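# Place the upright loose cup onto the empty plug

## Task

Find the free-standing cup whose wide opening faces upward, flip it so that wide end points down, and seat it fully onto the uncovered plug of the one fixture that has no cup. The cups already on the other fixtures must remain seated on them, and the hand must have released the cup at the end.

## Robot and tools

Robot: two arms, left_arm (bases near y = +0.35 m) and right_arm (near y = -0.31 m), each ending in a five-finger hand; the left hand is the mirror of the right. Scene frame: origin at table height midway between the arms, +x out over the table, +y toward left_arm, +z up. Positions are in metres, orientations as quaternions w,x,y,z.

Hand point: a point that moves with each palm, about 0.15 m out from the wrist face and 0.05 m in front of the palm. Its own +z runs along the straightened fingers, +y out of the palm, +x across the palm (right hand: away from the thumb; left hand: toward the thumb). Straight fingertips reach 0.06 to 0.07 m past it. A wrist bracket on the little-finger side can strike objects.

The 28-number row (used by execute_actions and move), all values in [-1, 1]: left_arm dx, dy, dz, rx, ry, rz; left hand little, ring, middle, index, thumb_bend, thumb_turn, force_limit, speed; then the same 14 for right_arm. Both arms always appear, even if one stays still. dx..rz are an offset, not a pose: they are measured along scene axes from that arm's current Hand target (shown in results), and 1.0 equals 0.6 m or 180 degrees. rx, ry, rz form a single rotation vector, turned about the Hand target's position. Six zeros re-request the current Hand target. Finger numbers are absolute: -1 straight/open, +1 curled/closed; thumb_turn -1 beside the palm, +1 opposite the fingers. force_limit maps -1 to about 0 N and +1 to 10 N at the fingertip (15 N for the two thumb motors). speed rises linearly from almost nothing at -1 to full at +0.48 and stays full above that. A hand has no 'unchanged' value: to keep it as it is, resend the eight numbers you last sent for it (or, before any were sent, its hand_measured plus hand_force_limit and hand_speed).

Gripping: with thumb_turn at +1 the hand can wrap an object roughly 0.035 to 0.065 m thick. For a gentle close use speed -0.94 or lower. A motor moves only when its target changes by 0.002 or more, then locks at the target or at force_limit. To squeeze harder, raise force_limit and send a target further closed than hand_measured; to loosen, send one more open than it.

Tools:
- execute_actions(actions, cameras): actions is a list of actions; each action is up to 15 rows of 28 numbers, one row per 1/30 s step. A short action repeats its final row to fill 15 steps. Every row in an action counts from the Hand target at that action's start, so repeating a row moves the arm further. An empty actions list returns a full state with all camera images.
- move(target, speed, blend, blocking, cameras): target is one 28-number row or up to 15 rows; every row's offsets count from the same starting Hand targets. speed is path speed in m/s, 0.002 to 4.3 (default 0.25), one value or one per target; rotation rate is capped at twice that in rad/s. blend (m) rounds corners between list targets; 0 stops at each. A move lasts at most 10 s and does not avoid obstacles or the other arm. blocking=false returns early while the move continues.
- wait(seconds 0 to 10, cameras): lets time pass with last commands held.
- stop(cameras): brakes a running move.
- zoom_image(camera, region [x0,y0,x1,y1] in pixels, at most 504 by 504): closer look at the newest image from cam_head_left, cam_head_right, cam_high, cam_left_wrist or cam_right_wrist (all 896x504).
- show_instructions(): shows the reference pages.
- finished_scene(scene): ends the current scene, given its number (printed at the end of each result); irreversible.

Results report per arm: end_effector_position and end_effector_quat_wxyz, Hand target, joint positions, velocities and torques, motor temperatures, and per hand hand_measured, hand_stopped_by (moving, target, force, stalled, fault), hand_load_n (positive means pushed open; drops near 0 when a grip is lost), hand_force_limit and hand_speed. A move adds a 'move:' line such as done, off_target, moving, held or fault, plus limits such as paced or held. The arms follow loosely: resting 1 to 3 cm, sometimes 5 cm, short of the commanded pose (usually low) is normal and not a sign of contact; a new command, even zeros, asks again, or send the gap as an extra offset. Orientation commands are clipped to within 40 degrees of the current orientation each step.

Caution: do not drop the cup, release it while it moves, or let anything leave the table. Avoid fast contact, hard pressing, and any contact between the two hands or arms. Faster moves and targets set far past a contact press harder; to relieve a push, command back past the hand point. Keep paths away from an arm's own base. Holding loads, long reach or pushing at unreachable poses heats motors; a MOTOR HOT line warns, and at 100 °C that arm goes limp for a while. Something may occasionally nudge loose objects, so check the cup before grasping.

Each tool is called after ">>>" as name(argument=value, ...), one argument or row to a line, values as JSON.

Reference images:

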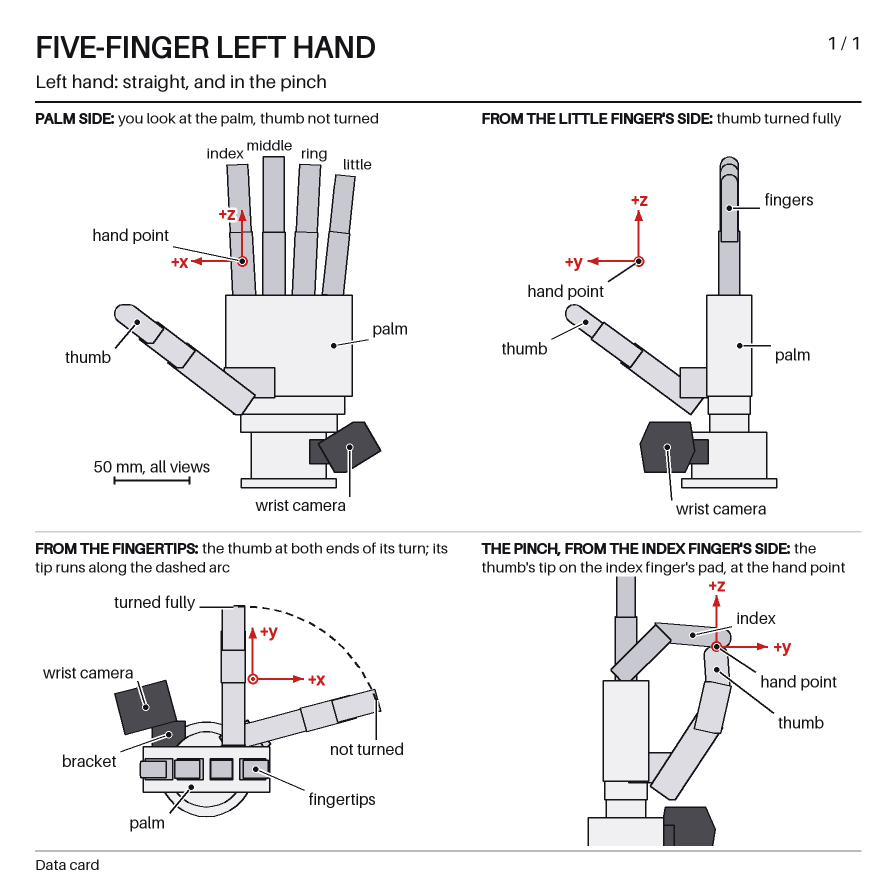

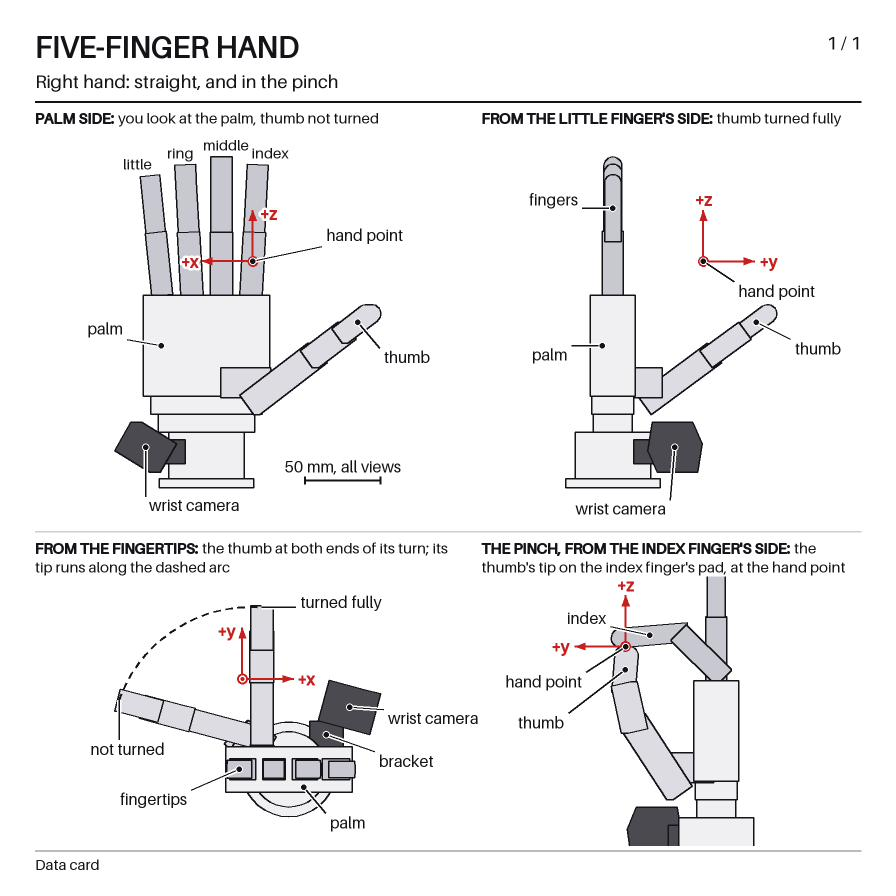

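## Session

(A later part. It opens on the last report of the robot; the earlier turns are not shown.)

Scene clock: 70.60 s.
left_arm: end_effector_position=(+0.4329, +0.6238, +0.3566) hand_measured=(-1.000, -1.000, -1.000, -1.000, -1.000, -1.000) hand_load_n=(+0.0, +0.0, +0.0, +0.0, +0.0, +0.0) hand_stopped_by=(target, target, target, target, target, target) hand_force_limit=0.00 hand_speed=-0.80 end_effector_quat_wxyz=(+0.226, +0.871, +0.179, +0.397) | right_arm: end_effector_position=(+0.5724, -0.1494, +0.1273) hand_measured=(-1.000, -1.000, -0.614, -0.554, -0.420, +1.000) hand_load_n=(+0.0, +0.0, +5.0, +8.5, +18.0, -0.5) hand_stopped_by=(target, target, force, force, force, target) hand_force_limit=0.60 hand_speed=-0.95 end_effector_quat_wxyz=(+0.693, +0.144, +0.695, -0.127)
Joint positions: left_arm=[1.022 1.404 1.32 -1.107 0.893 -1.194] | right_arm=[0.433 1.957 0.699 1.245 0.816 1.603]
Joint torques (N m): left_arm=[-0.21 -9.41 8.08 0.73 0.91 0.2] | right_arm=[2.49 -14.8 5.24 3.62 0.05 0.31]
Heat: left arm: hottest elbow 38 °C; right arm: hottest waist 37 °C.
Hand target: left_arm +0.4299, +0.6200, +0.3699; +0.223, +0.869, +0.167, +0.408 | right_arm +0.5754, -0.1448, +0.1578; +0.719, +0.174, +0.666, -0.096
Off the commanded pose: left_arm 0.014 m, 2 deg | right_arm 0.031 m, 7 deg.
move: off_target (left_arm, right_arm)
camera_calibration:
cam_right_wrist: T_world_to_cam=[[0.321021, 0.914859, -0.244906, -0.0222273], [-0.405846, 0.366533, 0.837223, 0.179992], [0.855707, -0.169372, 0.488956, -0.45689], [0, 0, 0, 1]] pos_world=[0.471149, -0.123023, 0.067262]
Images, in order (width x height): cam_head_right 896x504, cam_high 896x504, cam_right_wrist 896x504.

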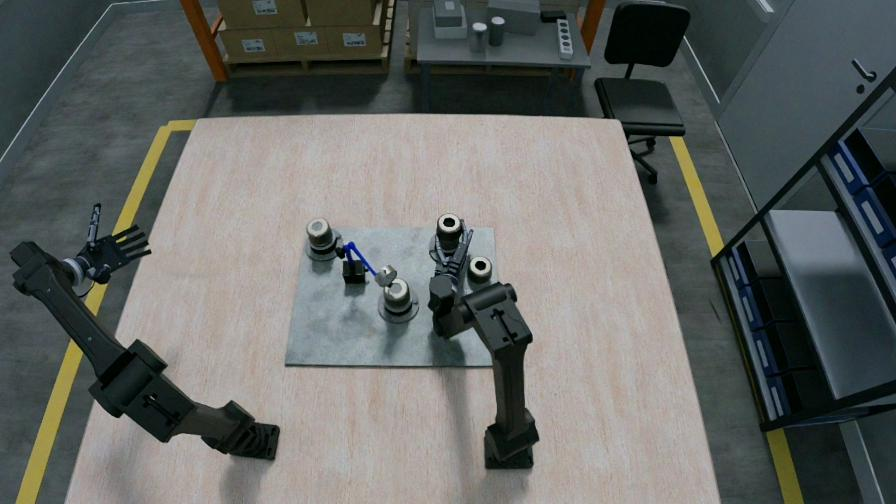

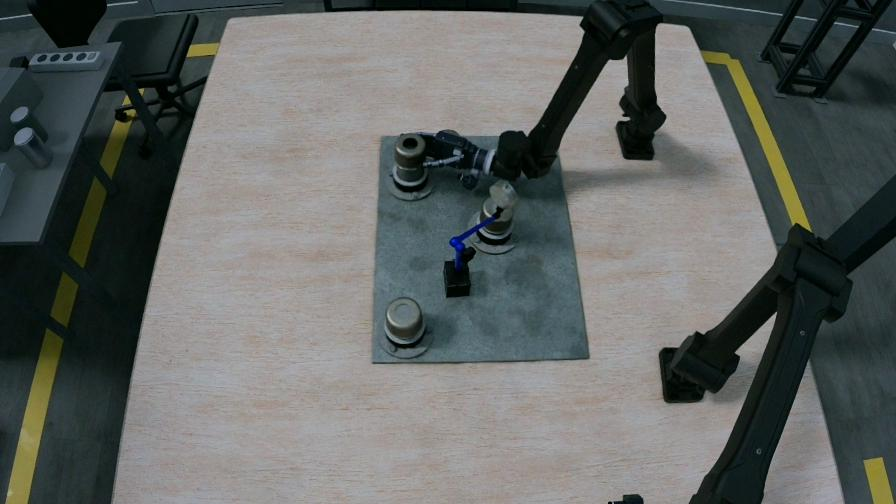

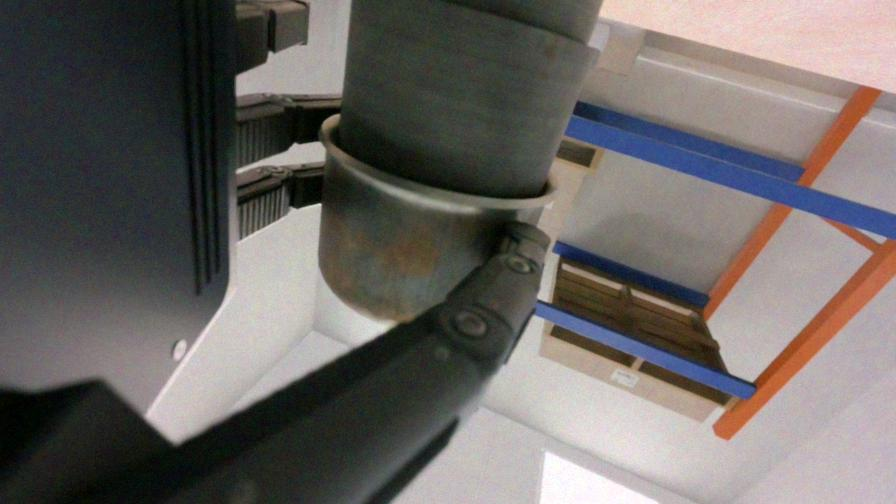

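>>> move(
  target=[0,0,0,0,0,0,-1,-1,-1,-1,-1,-1,0,-0.8,0,0,-0.025,0,0,0,-1,-1,0.25,0.3,0.1,1,0.6,-0.95],
  speed=0.05,
  cameras=["cam_high","cam_head_right","cam_right_wrist"],
)

Scene clock: 75.10 s.
left_arm: end_effector_position=(+0.4329, +0.6238, +0.3566) hand_measured=(-1.000, -1.000, -1.000, -1.000, -1.000, -1.000) hand_load_n=(+0.0, +0.0, +0.0, +0.0, -0.5, +0.0) hand_stopped_by=(target, target, target, target, target, target) hand_force_limit=0.00 hand_speed=-0.80 end_effector_quat_wxyz=(+0.226, +0.871, +0.179, +0.397) | right_arm: end_effector_position=(+0.5711, -0.1502, +0.1239) hand_measured=(-1.000, -1.000, -0.614, -0.554, -0.420, +1.000) hand_load_n=(+0.0, +0.0, +4.5, +9.0, +18.0, -0.5) hand_stopped_by=(target, target, force, force, force, target) hand_force_limit=0.60 hand_speed=-0.95 end_effector_quat_wxyz=(+0.701, +0.153, +0.687, -0.118)
Joint positions: left_arm=[1.022 1.404 1.32 -1.107 0.893 -1.194] | right_arm=[0.433 1.991 0.702 1.302 0.816 1.614]
Joint torques (N m): left_arm=[0.26 -9.11 7.98 0.47 0.89 0.22] | right_arm=[2.55 -13.98 5.26 2.95 0.06 0.19]
Motor temperatures (°C): left_arm=[34 33 39 32 32 33] | right_arm=[37 33 36 33 30 30]
Heat: left arm: hottest elbow 39 °C; right arm: hottest waist 37 °C.
Hand target: left_arm +0.4299, +0.6200, +0.3699; +0.223, +0.869, +0.167, +0.408 | right_arm +0.5754, -0.1448, +0.1428; +0.719, +0.174, +0.666, -0.096
Off the commanded pose: left_arm 0.014 m, 2 deg | right_arm 0.020 m, 5 deg.
move: off_target (left_arm, right_arm)
camera_calibration:
cam_right_wrist: T_world_to_cam=[[0.327398, 0.919697, -0.21672, -0.0283262], [-0.429077, 0.349059, 0.833097, 0.193847], [0.841845, -0.179765, 0.508902, -0.450392], [0, 0, 0, 1]] pos_world=[0.471609, -0.122577, 0.0615726]
Images, in order (width x height): cam_head_right 896x504, cam_high 896x504, cam_right_wrist 896x504.

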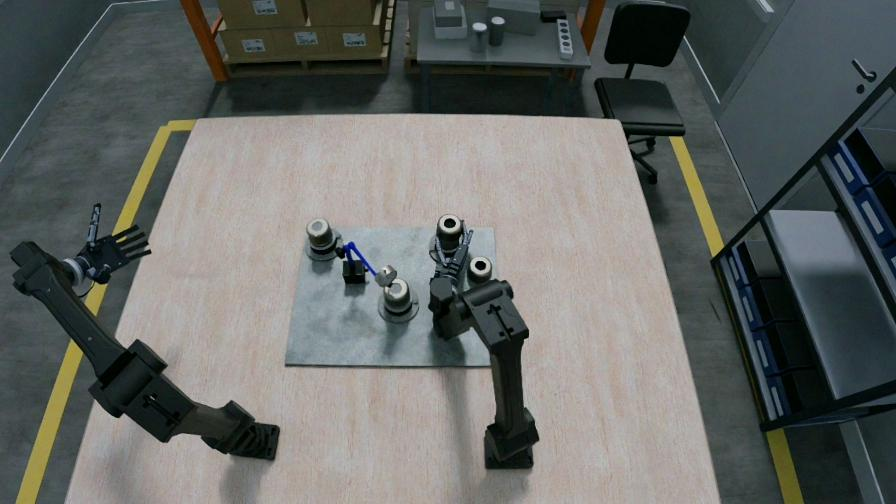

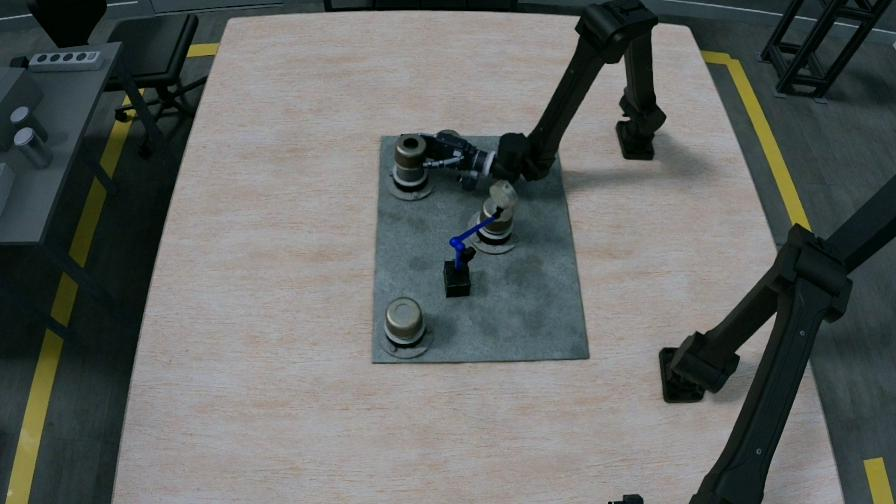

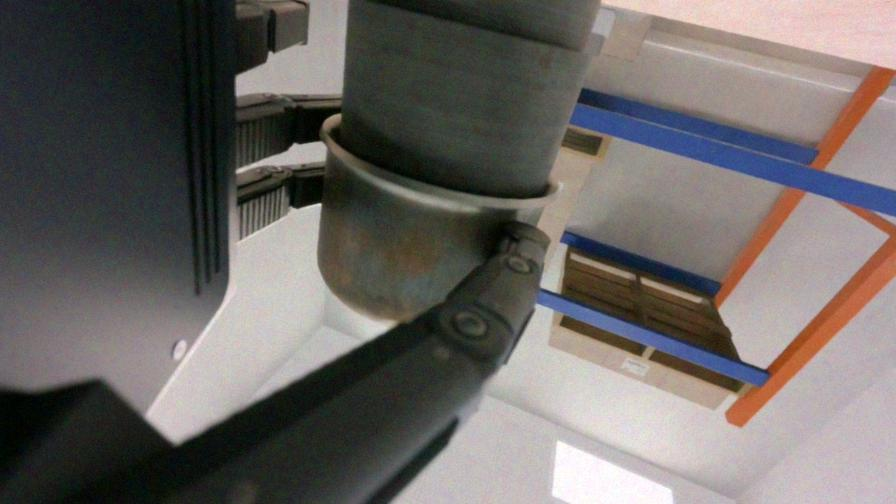

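>>> move(
  target=[0,0,0,0,0,0,-1,-1,-1,-1,-1,-1,0,-0.8,0,0,-0.02,0,0,0,-1,-1,0.25,0.3,0.1,1,0.6,-0.95],
  speed=0.05,
  cameras=["cam_right_wrist"],
)

Scene clock: 76.73 s.
left_arm: end_effector_position=(+0.4329, +0.6238, +0.3566) hand_measured=(-1.000, -1.000, -1.000, -1.000, -1.000, -1.000) hand_load_n=(+0.0, +0.0, +0.0, +0.0, +0.0, +0.0) hand_stopped_by=(target, target, target, target, target, target) hand_force_limit=0.00 hand_speed=-0.80 end_effector_quat_wxyz=(+0.226, +0.871, +0.179, +0.397) | right_arm: end_effector_position=(+0.5724, -0.1498, +0.1084) hand_measured=(-1.000, -1.000, -0.614, -0.554, -0.420, +1.000) hand_load_n=(+0.0, +0.0, +4.5, +8.5, +18.0, -0.5) hand_stopped_by=(target, target, force, force, force, target) hand_force_limit=0.60 hand_speed=-0.95 end_effector_quat_wxyz=(+0.698, +0.152, +0.690, -0.119)
Joint positions: left_arm=[1.022 1.404 1.32 -1.107 0.893 -1.194] | right_arm=[0.433 2.033 0.711 1.325 0.816 1.617]
Joint torques (N m): left_arm=[-0.32 -9.23 7.95 0.8 0.87 0.19] | right_arm=[2.49 -14.74 4.72 3.4 0.06 0.18]
Heat: left arm: hottest elbow 39 °C; right arm: hottest waist 37 °C.
Hand target: left_arm +0.4299, +0.6200, +0.3699; +0.223, +0.869, +0.167, +0.408 | right_arm +0.5754, -0.1448, +0.1308; +0.719, +0.174, +0.666, -0.096
Off the commanded pose: left_arm 0.014 m, 2 deg | right_arm 0.023 m, 5 deg.
move: off_target (left_arm, right_arm)
camera_calibration:
cam_right_wrist: T_world_to_cam=[[0.325481, 0.91933, -0.22112, -0.0310567], [-0.421864, 0.350478, 0.836179, 0.202881], [0.846223, -0.178878, 0.501906, -0.445147], [0, 0, 0, 1]] pos_world=[0.47239, -0.122181, 0.0469098]
Images, in order (width x height): cam_right_wrist 896x504.

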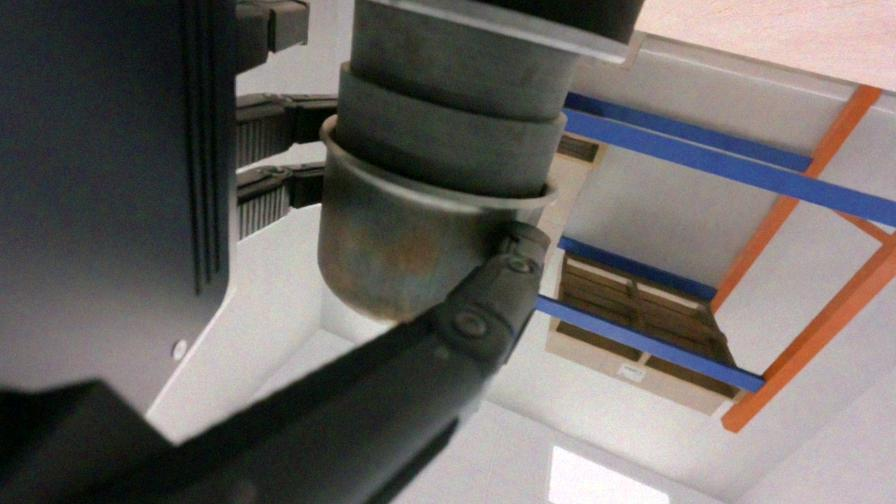

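>>> move(
  target=[0,0,0,0,0,0,-1,-1,-1,-1,-1,-1,0,-0.8,0,0,0,0,0,0,-1,-1,-0.66,-0.61,-0.49,1,0.6,-0.98],
  speed=0.05,
  cameras=["cam_right_wrist"],
)

Scene clock: 86.03 s.
left_arm: end_effector_position=(+0.4329, +0.6238, +0.3566) hand_measured=(-1.000, -1.000, -1.000, -1.000, -1.000, -1.000) hand_load_n=(+0.0, +0.0, +0.0, +0.0, +0.0, +0.0) hand_stopped_by=(target, target, target, target, target, target) hand_force_limit=0.00 hand_speed=-0.80 end_effector_quat_wxyz=(+0.226, +0.871, +0.179, +0.397) | right_arm: end_effector_position=(+0.5712, -0.1476, +0.1119) hand_measured=(-1.000, -1.000, -0.660, -0.610, -0.490, +1.000) hand_load_n=(+0.0, +0.0, +0.0, +0.0, +0.0, -0.5) hand_stopped_by=(target, target, target, target, target, target) hand_force_limit=0.60 hand_speed=-0.98 end_effector_quat_wxyz=(+0.702, +0.154, +0.686, -0.115)
Joint positions: left_arm=[1.022 1.404 1.32 -1.107 0.893 -1.194] | right_arm=[0.438 2.033 0.711 1.339 0.818 1.617]
Joint torques (N m): left_arm=[0.03 -9.88 7.99 0.69 0.9 0.19] | right_arm=[2.55 -14.74 4.74 2.78 0.01 0.16]
Heat: left arm: hottest elbow 39 °C; right arm: hottest waist 37 °C.
Hand target: left_arm +0.4299, +0.6200, +0.3699; +0.223, +0.869, +0.167, +0.408 | right_arm +0.5754, -0.1448, +0.1308; +0.719, +0.174, +0.666, -0.096
Off the commanded pose: left_arm 0.014 m, 2 deg | right_arm 0.020 m, 4 deg.
move: off_target (left_arm, right_arm)
camera_calibration:
cam_right_wrist: T_world_to_cam=[[0.325373, 0.921597, -0.211642, -0.0325132], [-0.433456, 0.344287, 0.832816, 0.204791], [0.840386, -0.179239, 0.511493, -0.443207], [0, 0, 0, 1]] pos_world=[0.471812, -0.119983, 0.0492623]
Images, in order (width x height): cam_right_wrist 896x504.

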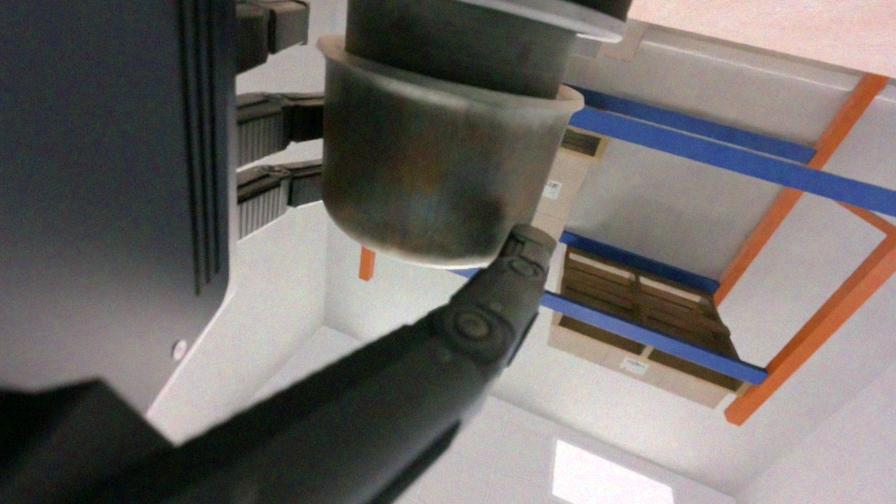

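>>> move(
  target=[0,0,0,0,0,0,-1,-1,-1,-1,-1,-1,0,-0.8,0,0,0,0,0,0,-1,-1,-1,-1,-1,1,0,-0.6],
  speed=0.05,
  cameras=["cam_high","cam_head_right","cam_right_wrist"],
)

>>> zoom_image(
  camera="cam_high",
  region=[370, 110, 470, 210],
)

>>> zoom_image(
  camera="cam_head_right",
  region=[415, 195, 505, 275],
)

Scene clock: 87.87 s.
left_arm: end_effector_position=(+0.4329, +0.6238, +0.3566) hand_measured=(-1.000, -1.000, -1.000, -1.000, -1.000, -1.000) hand_load_n=(+0.0, +0.0, +0.0, +0.0, +0.0, +0.0) hand_stopped_by=(target, target, target, target, target, target) hand_force_limit=0.00 hand_speed=-0.80 end_effector_quat_wxyz=(+0.226, +0.871, +0.179, +0.397) | right_arm: end_effector_position=(+0.5712, -0.1476, +0.1119) hand_measured=(-1.000, -1.000, -1.000, -1.000, -1.000, +1.000) hand_load_n=(+0.0, +0.0, +0.0, +0.0, +0.0, +0.0) hand_stopped_by=(target, target, target, target, target, target) hand_force_limit=0.00 hand_speed=-0.60 end_effector_quat_wxyz=(+0.702, +0.154, +0.686, -0.115)
Joint positions: left_arm=[1.022 1.404 1.32 -1.107 0.893 -1.194] | right_arm=[0.438 2.033 0.711 1.339 0.818 1.617]
Joint torques (N m): left_arm=[0.44 -9.05 8.08 0.72 0.88 0.22] | right_arm=[2.55 -14.74 4.75 2.77 0.01 0.16]
Heat: left arm: hottest elbow 39 °C; right arm: hottest waist 37 °C.
Hand target: left_arm +0.4299, +0.6200, +0.3699; +0.223, +0.869, +0.167, +0.408 | right_arm +0.5754, -0.1448, +0.1308; +0.719, +0.174, +0.666, -0.096
Off the commanded pose: left_arm 0.014 m, 2 deg | right_arm 0.020 m, 4 deg.
move: off_target (left_arm, right_arm)
camera_calibration:
cam_right_wrist: T_world_to_cam=[[0.325373, 0.921597, -0.211642, -0.0325132], [-0.433456, 0.344287, 0.832816, 0.204791], [0.840386, -0.179239, 0.511493, -0.443207], [0, 0, 0, 1]] pos_world=[0.471812, -0.119983, 0.0492623]
Images, in order (width x height): cam_head_right 896x504, cam_high 896x504, cam_right_wrist 896x504.

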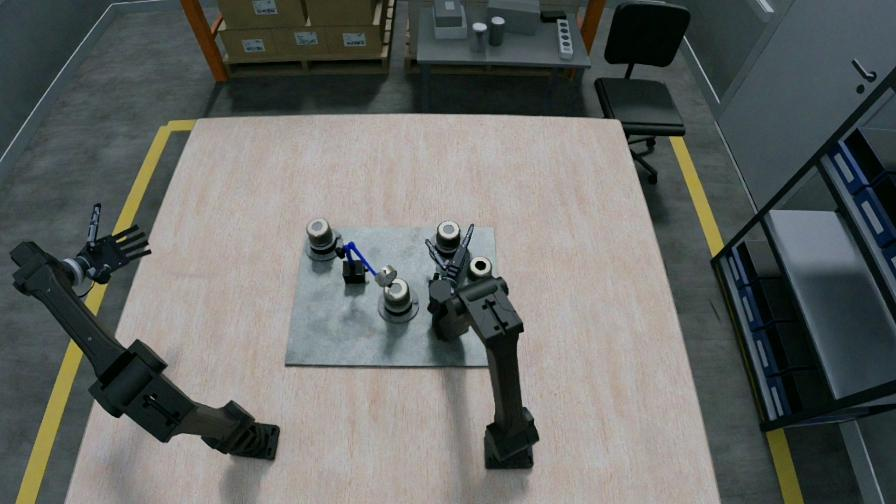

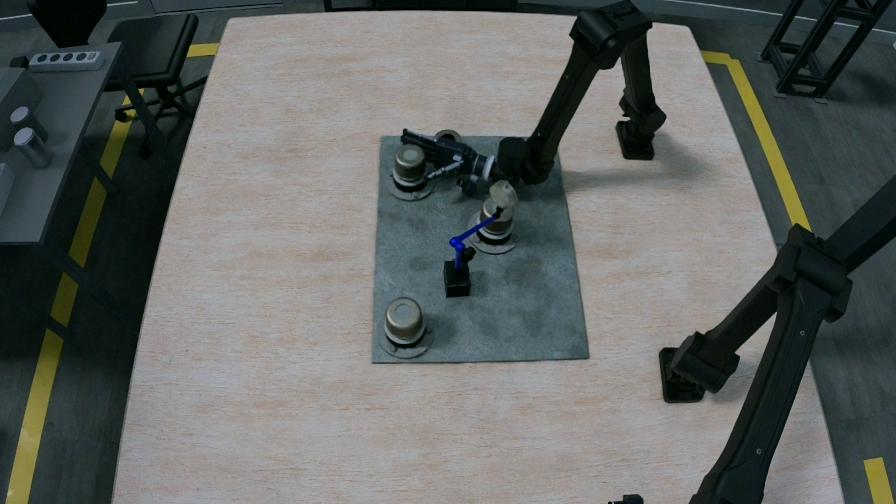

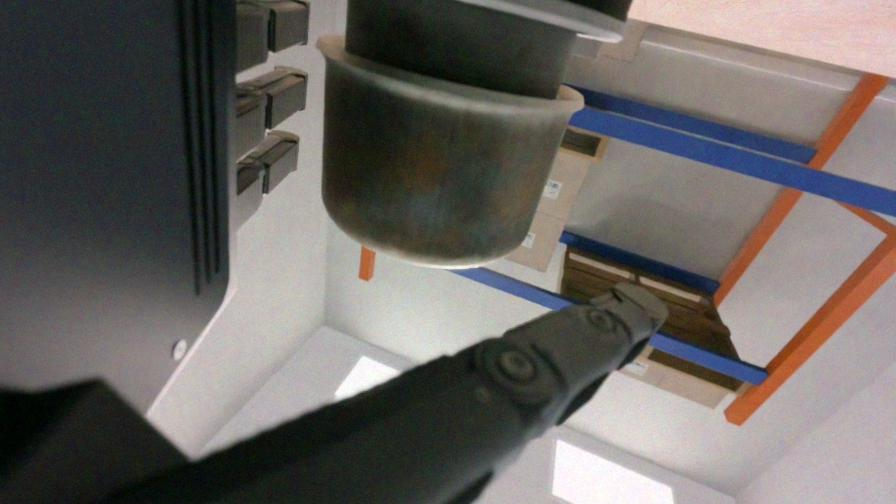

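Scaled by 5.040 from the camera's 896x504 image, which has a finer 1280x720 frame.

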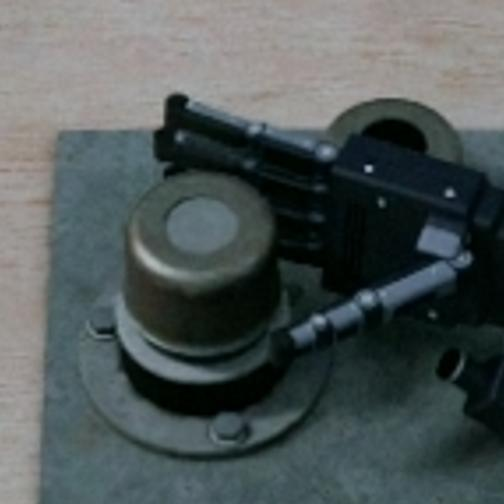

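Scaled by 5.600 from the camera's 896x504 image, which has a finer 1280x720 frame.

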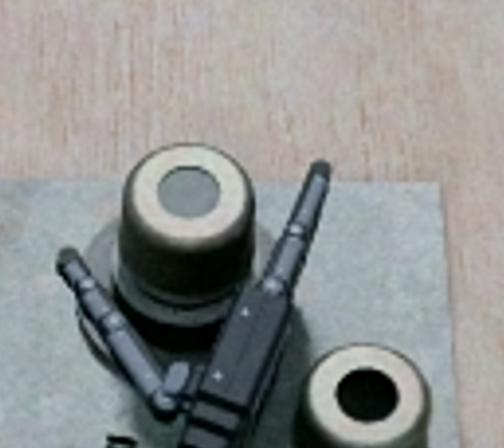

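>>> move(
  target=[0,0,0,0,0,0,-1,-1,-1,-1,-1,-1,0,-0.8,0,0,0.22,0,0,0,-1,-1,-1,-1,-1,1,0,-0.6],
  speed=0.12,
  cameras=["cam_high","cam_head_right","cam_right_wrist"],
)

>>> zoom_image(
  camera="cam_high",
  region=[370, 110, 470, 210],
)

>>> zoom_image(
  camera="cam_high",
  region=[355, 275, 455, 375],
)

Scene clock: 90.53 s.
left_arm: end_effector_position=(+0.4329, +0.6238, +0.3566) hand_measured=(-1.000, -1.000, -1.000, -1.000, -1.000, -1.000) hand_load_n=(+0.0, +0.0, +0.0, +0.0, +0.0, +0.0) hand_stopped_by=(target, target, target, target, target, target) hand_force_limit=0.00 hand_speed=-0.80 end_effector_quat_wxyz=(+0.226, +0.871, +0.179, +0.397) | right_arm: end_effector_position=(+0.5703, -0.1483, +0.2383) hand_measured=(-1.000, -1.000, -1.000, -1.000, -1.000, +1.000) hand_load_n=(+0.0, +0.0, +0.0, +0.0, +0.0, +0.0) hand_stopped_by=(target, target, target, target, target, target) hand_force_limit=0.00 hand_speed=-0.60 end_effector_quat_wxyz=(+0.707, +0.158, +0.680, -0.112)
Joint positions: left_arm=[1.022 1.404 1.32 -1.107 0.893 -1.194] | right_arm=[0.438 1.661 0.71 0.986 0.82 1.617]
Joint torques (N m): left_arm=[-0.15 -8.88 8.03 0.5 0.9 0.26] | right_arm=[2.55 -13.74 8.01 0.92 0 0.15]
Heat: left arm: hottest elbow 39 °C; right arm: hottest waist 37 °C.
Hand target: left_arm +0.4299, +0.6200, +0.3699; +0.223, +0.869, +0.167, +0.408 | right_arm +0.5754, -0.1448, +0.2628; +0.719, +0.174, +0.666, -0.096
Off the commanded pose: left_arm 0.014 m, 2 deg | right_arm 0.025 m, 3 deg.
move: off_target (left_arm, right_arm)
camera_calibration:
cam_right_wrist: T_world_to_cam=[[0.330231, 0.922682, -0.19901, -0.0104241], [-0.446706, 0.338503, 0.828172, 0.107158], [0.831505, -0.18459, 0.523952, -0.506001], [0, 0, 0, 1]] pos_world=[0.472053, -0.120058, 0.174301]
Images, in order (width x height): cam_head_right 896x504, cam_high 896x504, cam_right_wrist 896x504.

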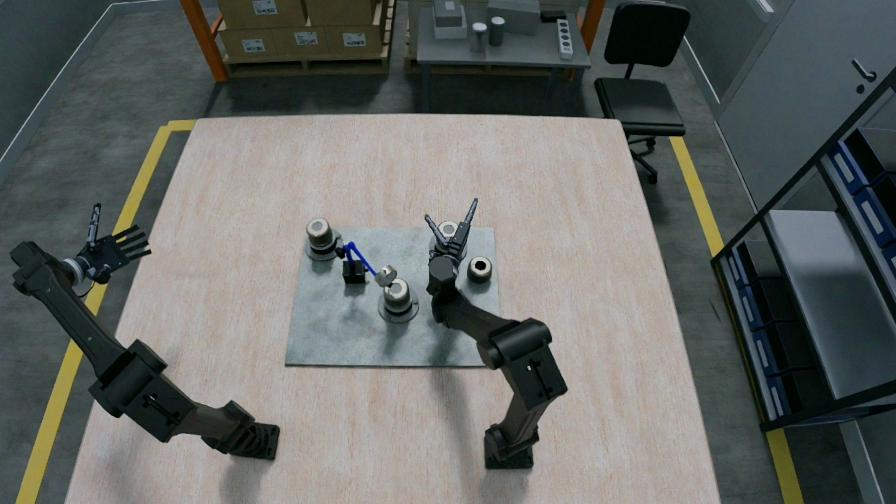

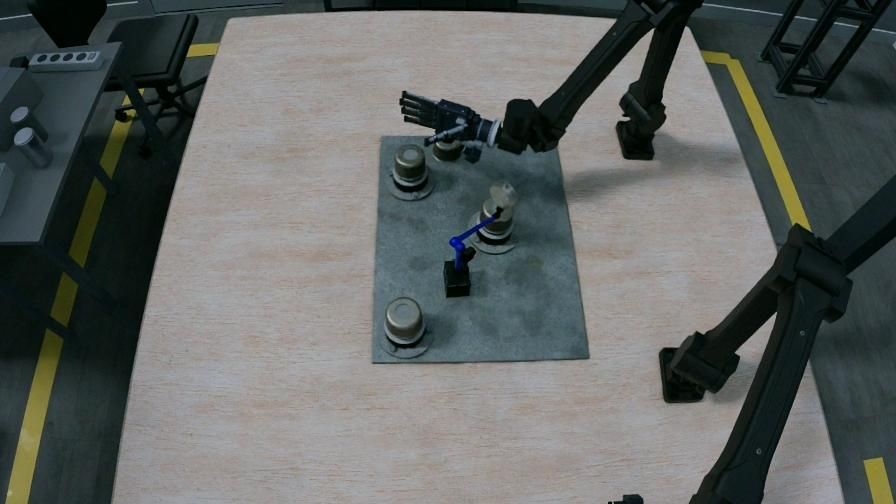

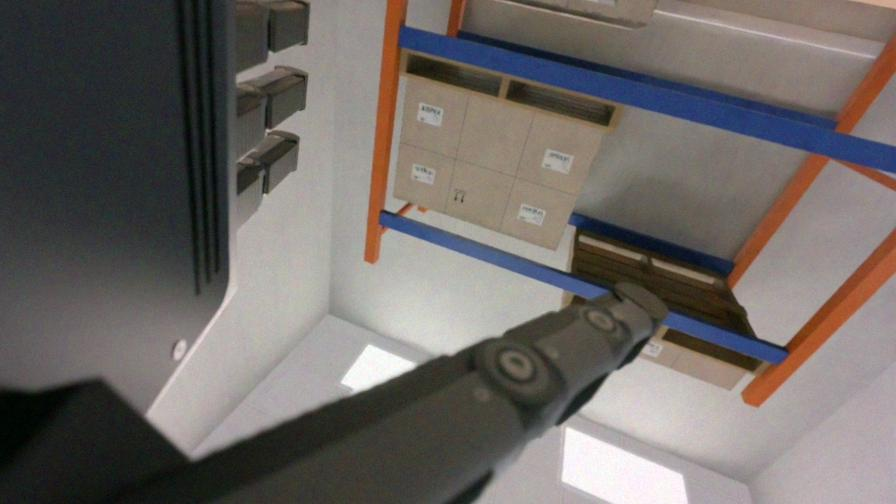

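Scaled by 5.040 from the camera's 896x504 image, which has a finer 1280x720 frame.

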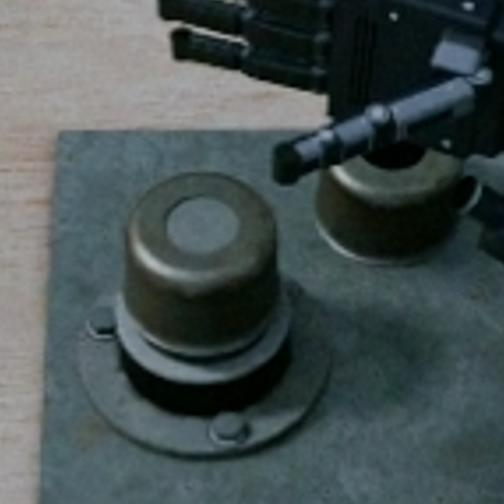

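Scaled by 5.040 from the camera's 896x504 image, which has a finer 1280x720 frame.

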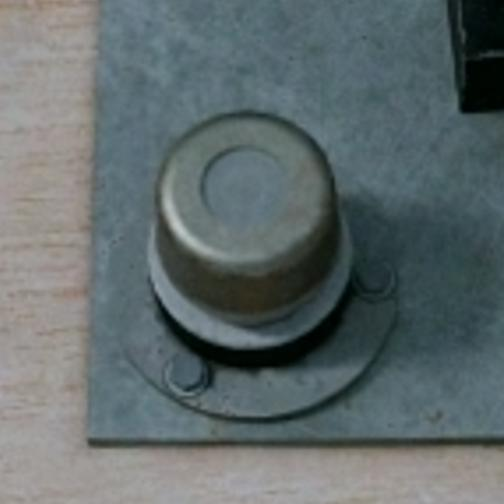

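>>> zoom_image(
  camera="cam_head_right",
  region=[415, 200, 495, 270],
)

>>> zoom_image(
  camera="cam_head_right",
  region=[285, 200, 365, 270],
)

>>> zoom_image(
  camera="cam_head_right",
  region=[360, 260, 440, 330],
)

Scaled by 6.300 from the camera's 896x504 image, which has a finer 1280x720 frame.

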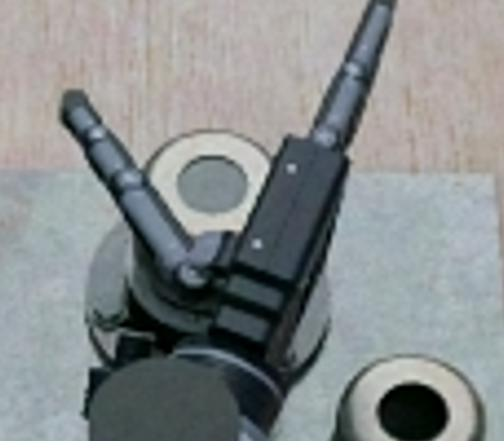

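Scaled by 6.300 from the camera's 896x504 image, which has a finer 1280x720 frame.

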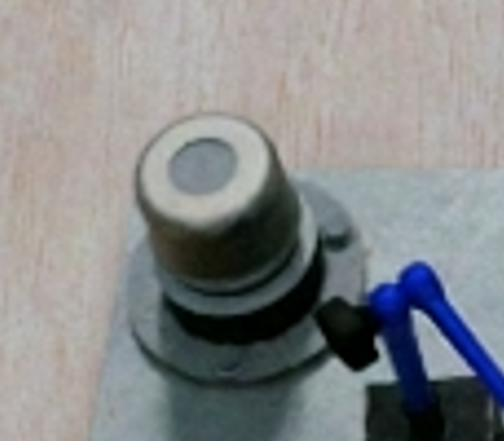

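Scaled by 6.300 from the camera's 896x504 image, which has a finer 1280x720 frame.

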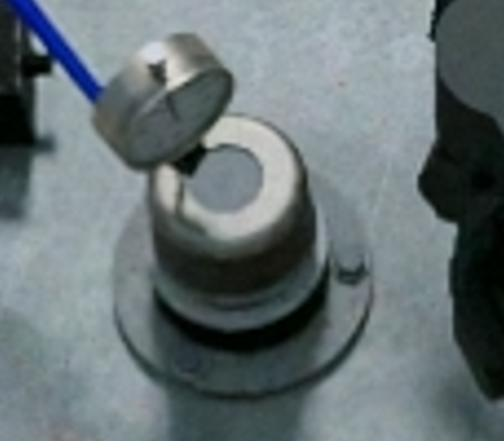

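>>> wait(
  seconds=0,
  cameras=["cam_head_left"],
)

>>> zoom_image(
  camera="cam_head_left",
  region=[460, 180, 560, 260],
)

Scene clock: 92.97 s.
left_arm: end_effector_position=(+0.4329, +0.6238, +0.3566) hand_measured=(-1.000, -1.000, -1.000, -1.000, -1.000, -1.000) hand_load_n=(+0.0, +0.0, +0.0, +0.0, +0.0, +0.0) hand_stopped_by=(target, target, target, target, target, target) hand_force_limit=0.00 hand_speed=-0.80 end_effector_quat_wxyz=(+0.226, +0.871, +0.179, +0.397) | right_arm: end_effector_position=(+0.5703, -0.1483, +0.2383) hand_measured=(-1.000, -1.000, -1.000, -1.000, -1.000, +1.000) hand_load_n=(+0.0, +0.0, +0.0, +0.0, +0.0, -0.5) hand_stopped_by=(target, target, target, target, target, target) hand_force_limit=0.00 hand_speed=-0.60 end_effector_quat_wxyz=(+0.707, +0.158, +0.680, -0.112)
Joint positions: left_arm=[1.022 1.404 1.32 -1.107 0.893 -1.194] | right_arm=[0.438 1.661 0.71 0.986 0.82 1.617]
Joint torques (N m): left_arm=[0.62 -9.05 8.1 0.58 0.84 0.15] | right_arm=[2.61 -13.74 8.01 0.94 0 0.15]
Heat: left arm: hottest elbow 39 °C; right arm: hottest waist 37 °C.
Hand target: left_arm +0.4299, +0.6200, +0.3699; +0.223, +0.869, +0.167, +0.408 | right_arm +0.5754, -0.1448, +0.2628; +0.719, +0.174, +0.666, -0.096
Off the commanded pose: left_arm 0.014 m, 2 deg | right_arm 0.025 m, 3 deg.
Images, in order (width x height): cam_head_left 896x504.

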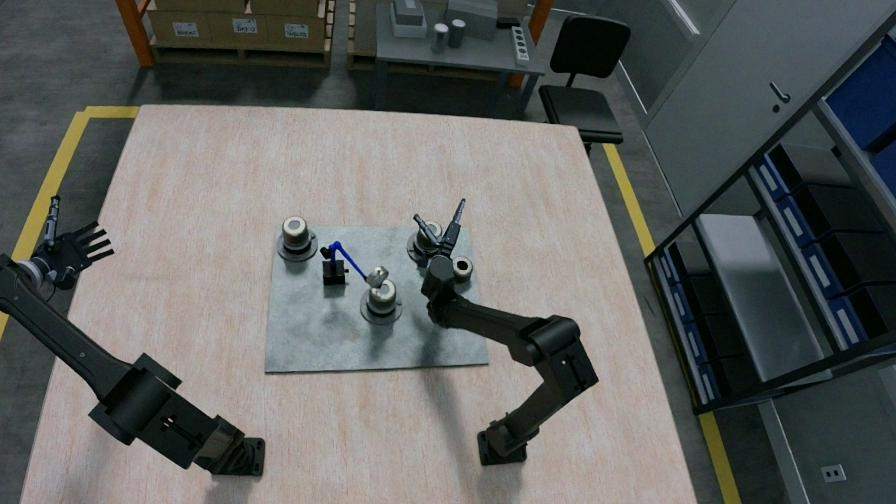

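Scaled by 5.040 from the camera's 896x504 image, which has a finer 1280x720 frame.

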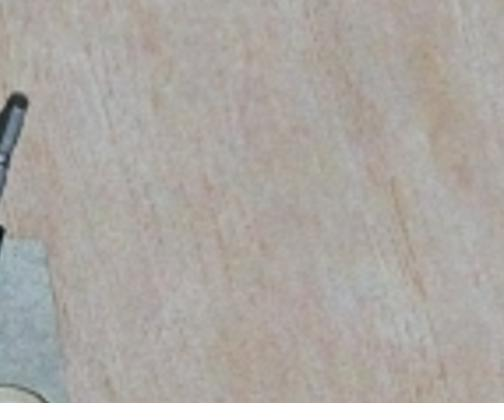

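>>> zoom_image(
  camera="cam_head_left",
  region=[390, 205, 460, 275],
)

>>> zoom_image(
  camera="cam_head_left",
  region=[260, 205, 330, 275],
)

Scaled by 7.200 from the camera's 896x504 image, which has a finer 1280x720 frame.

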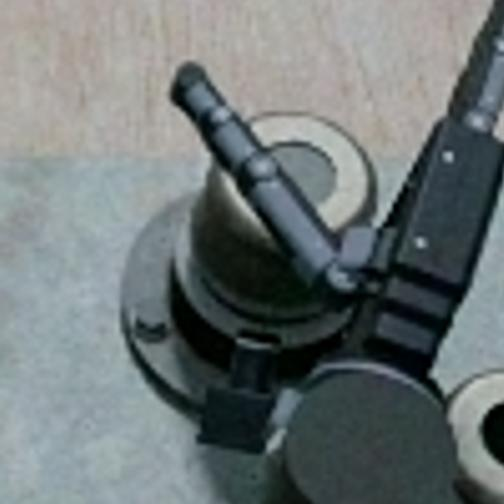

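Scaled by 7.200 from the camera's 896x504 image, which has a finer 1280x720 frame.

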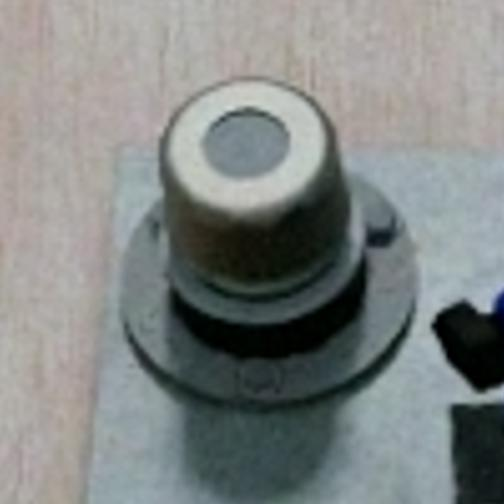

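>>> finished_scene(
  scene=2,
)

The scene is finished: the task was done.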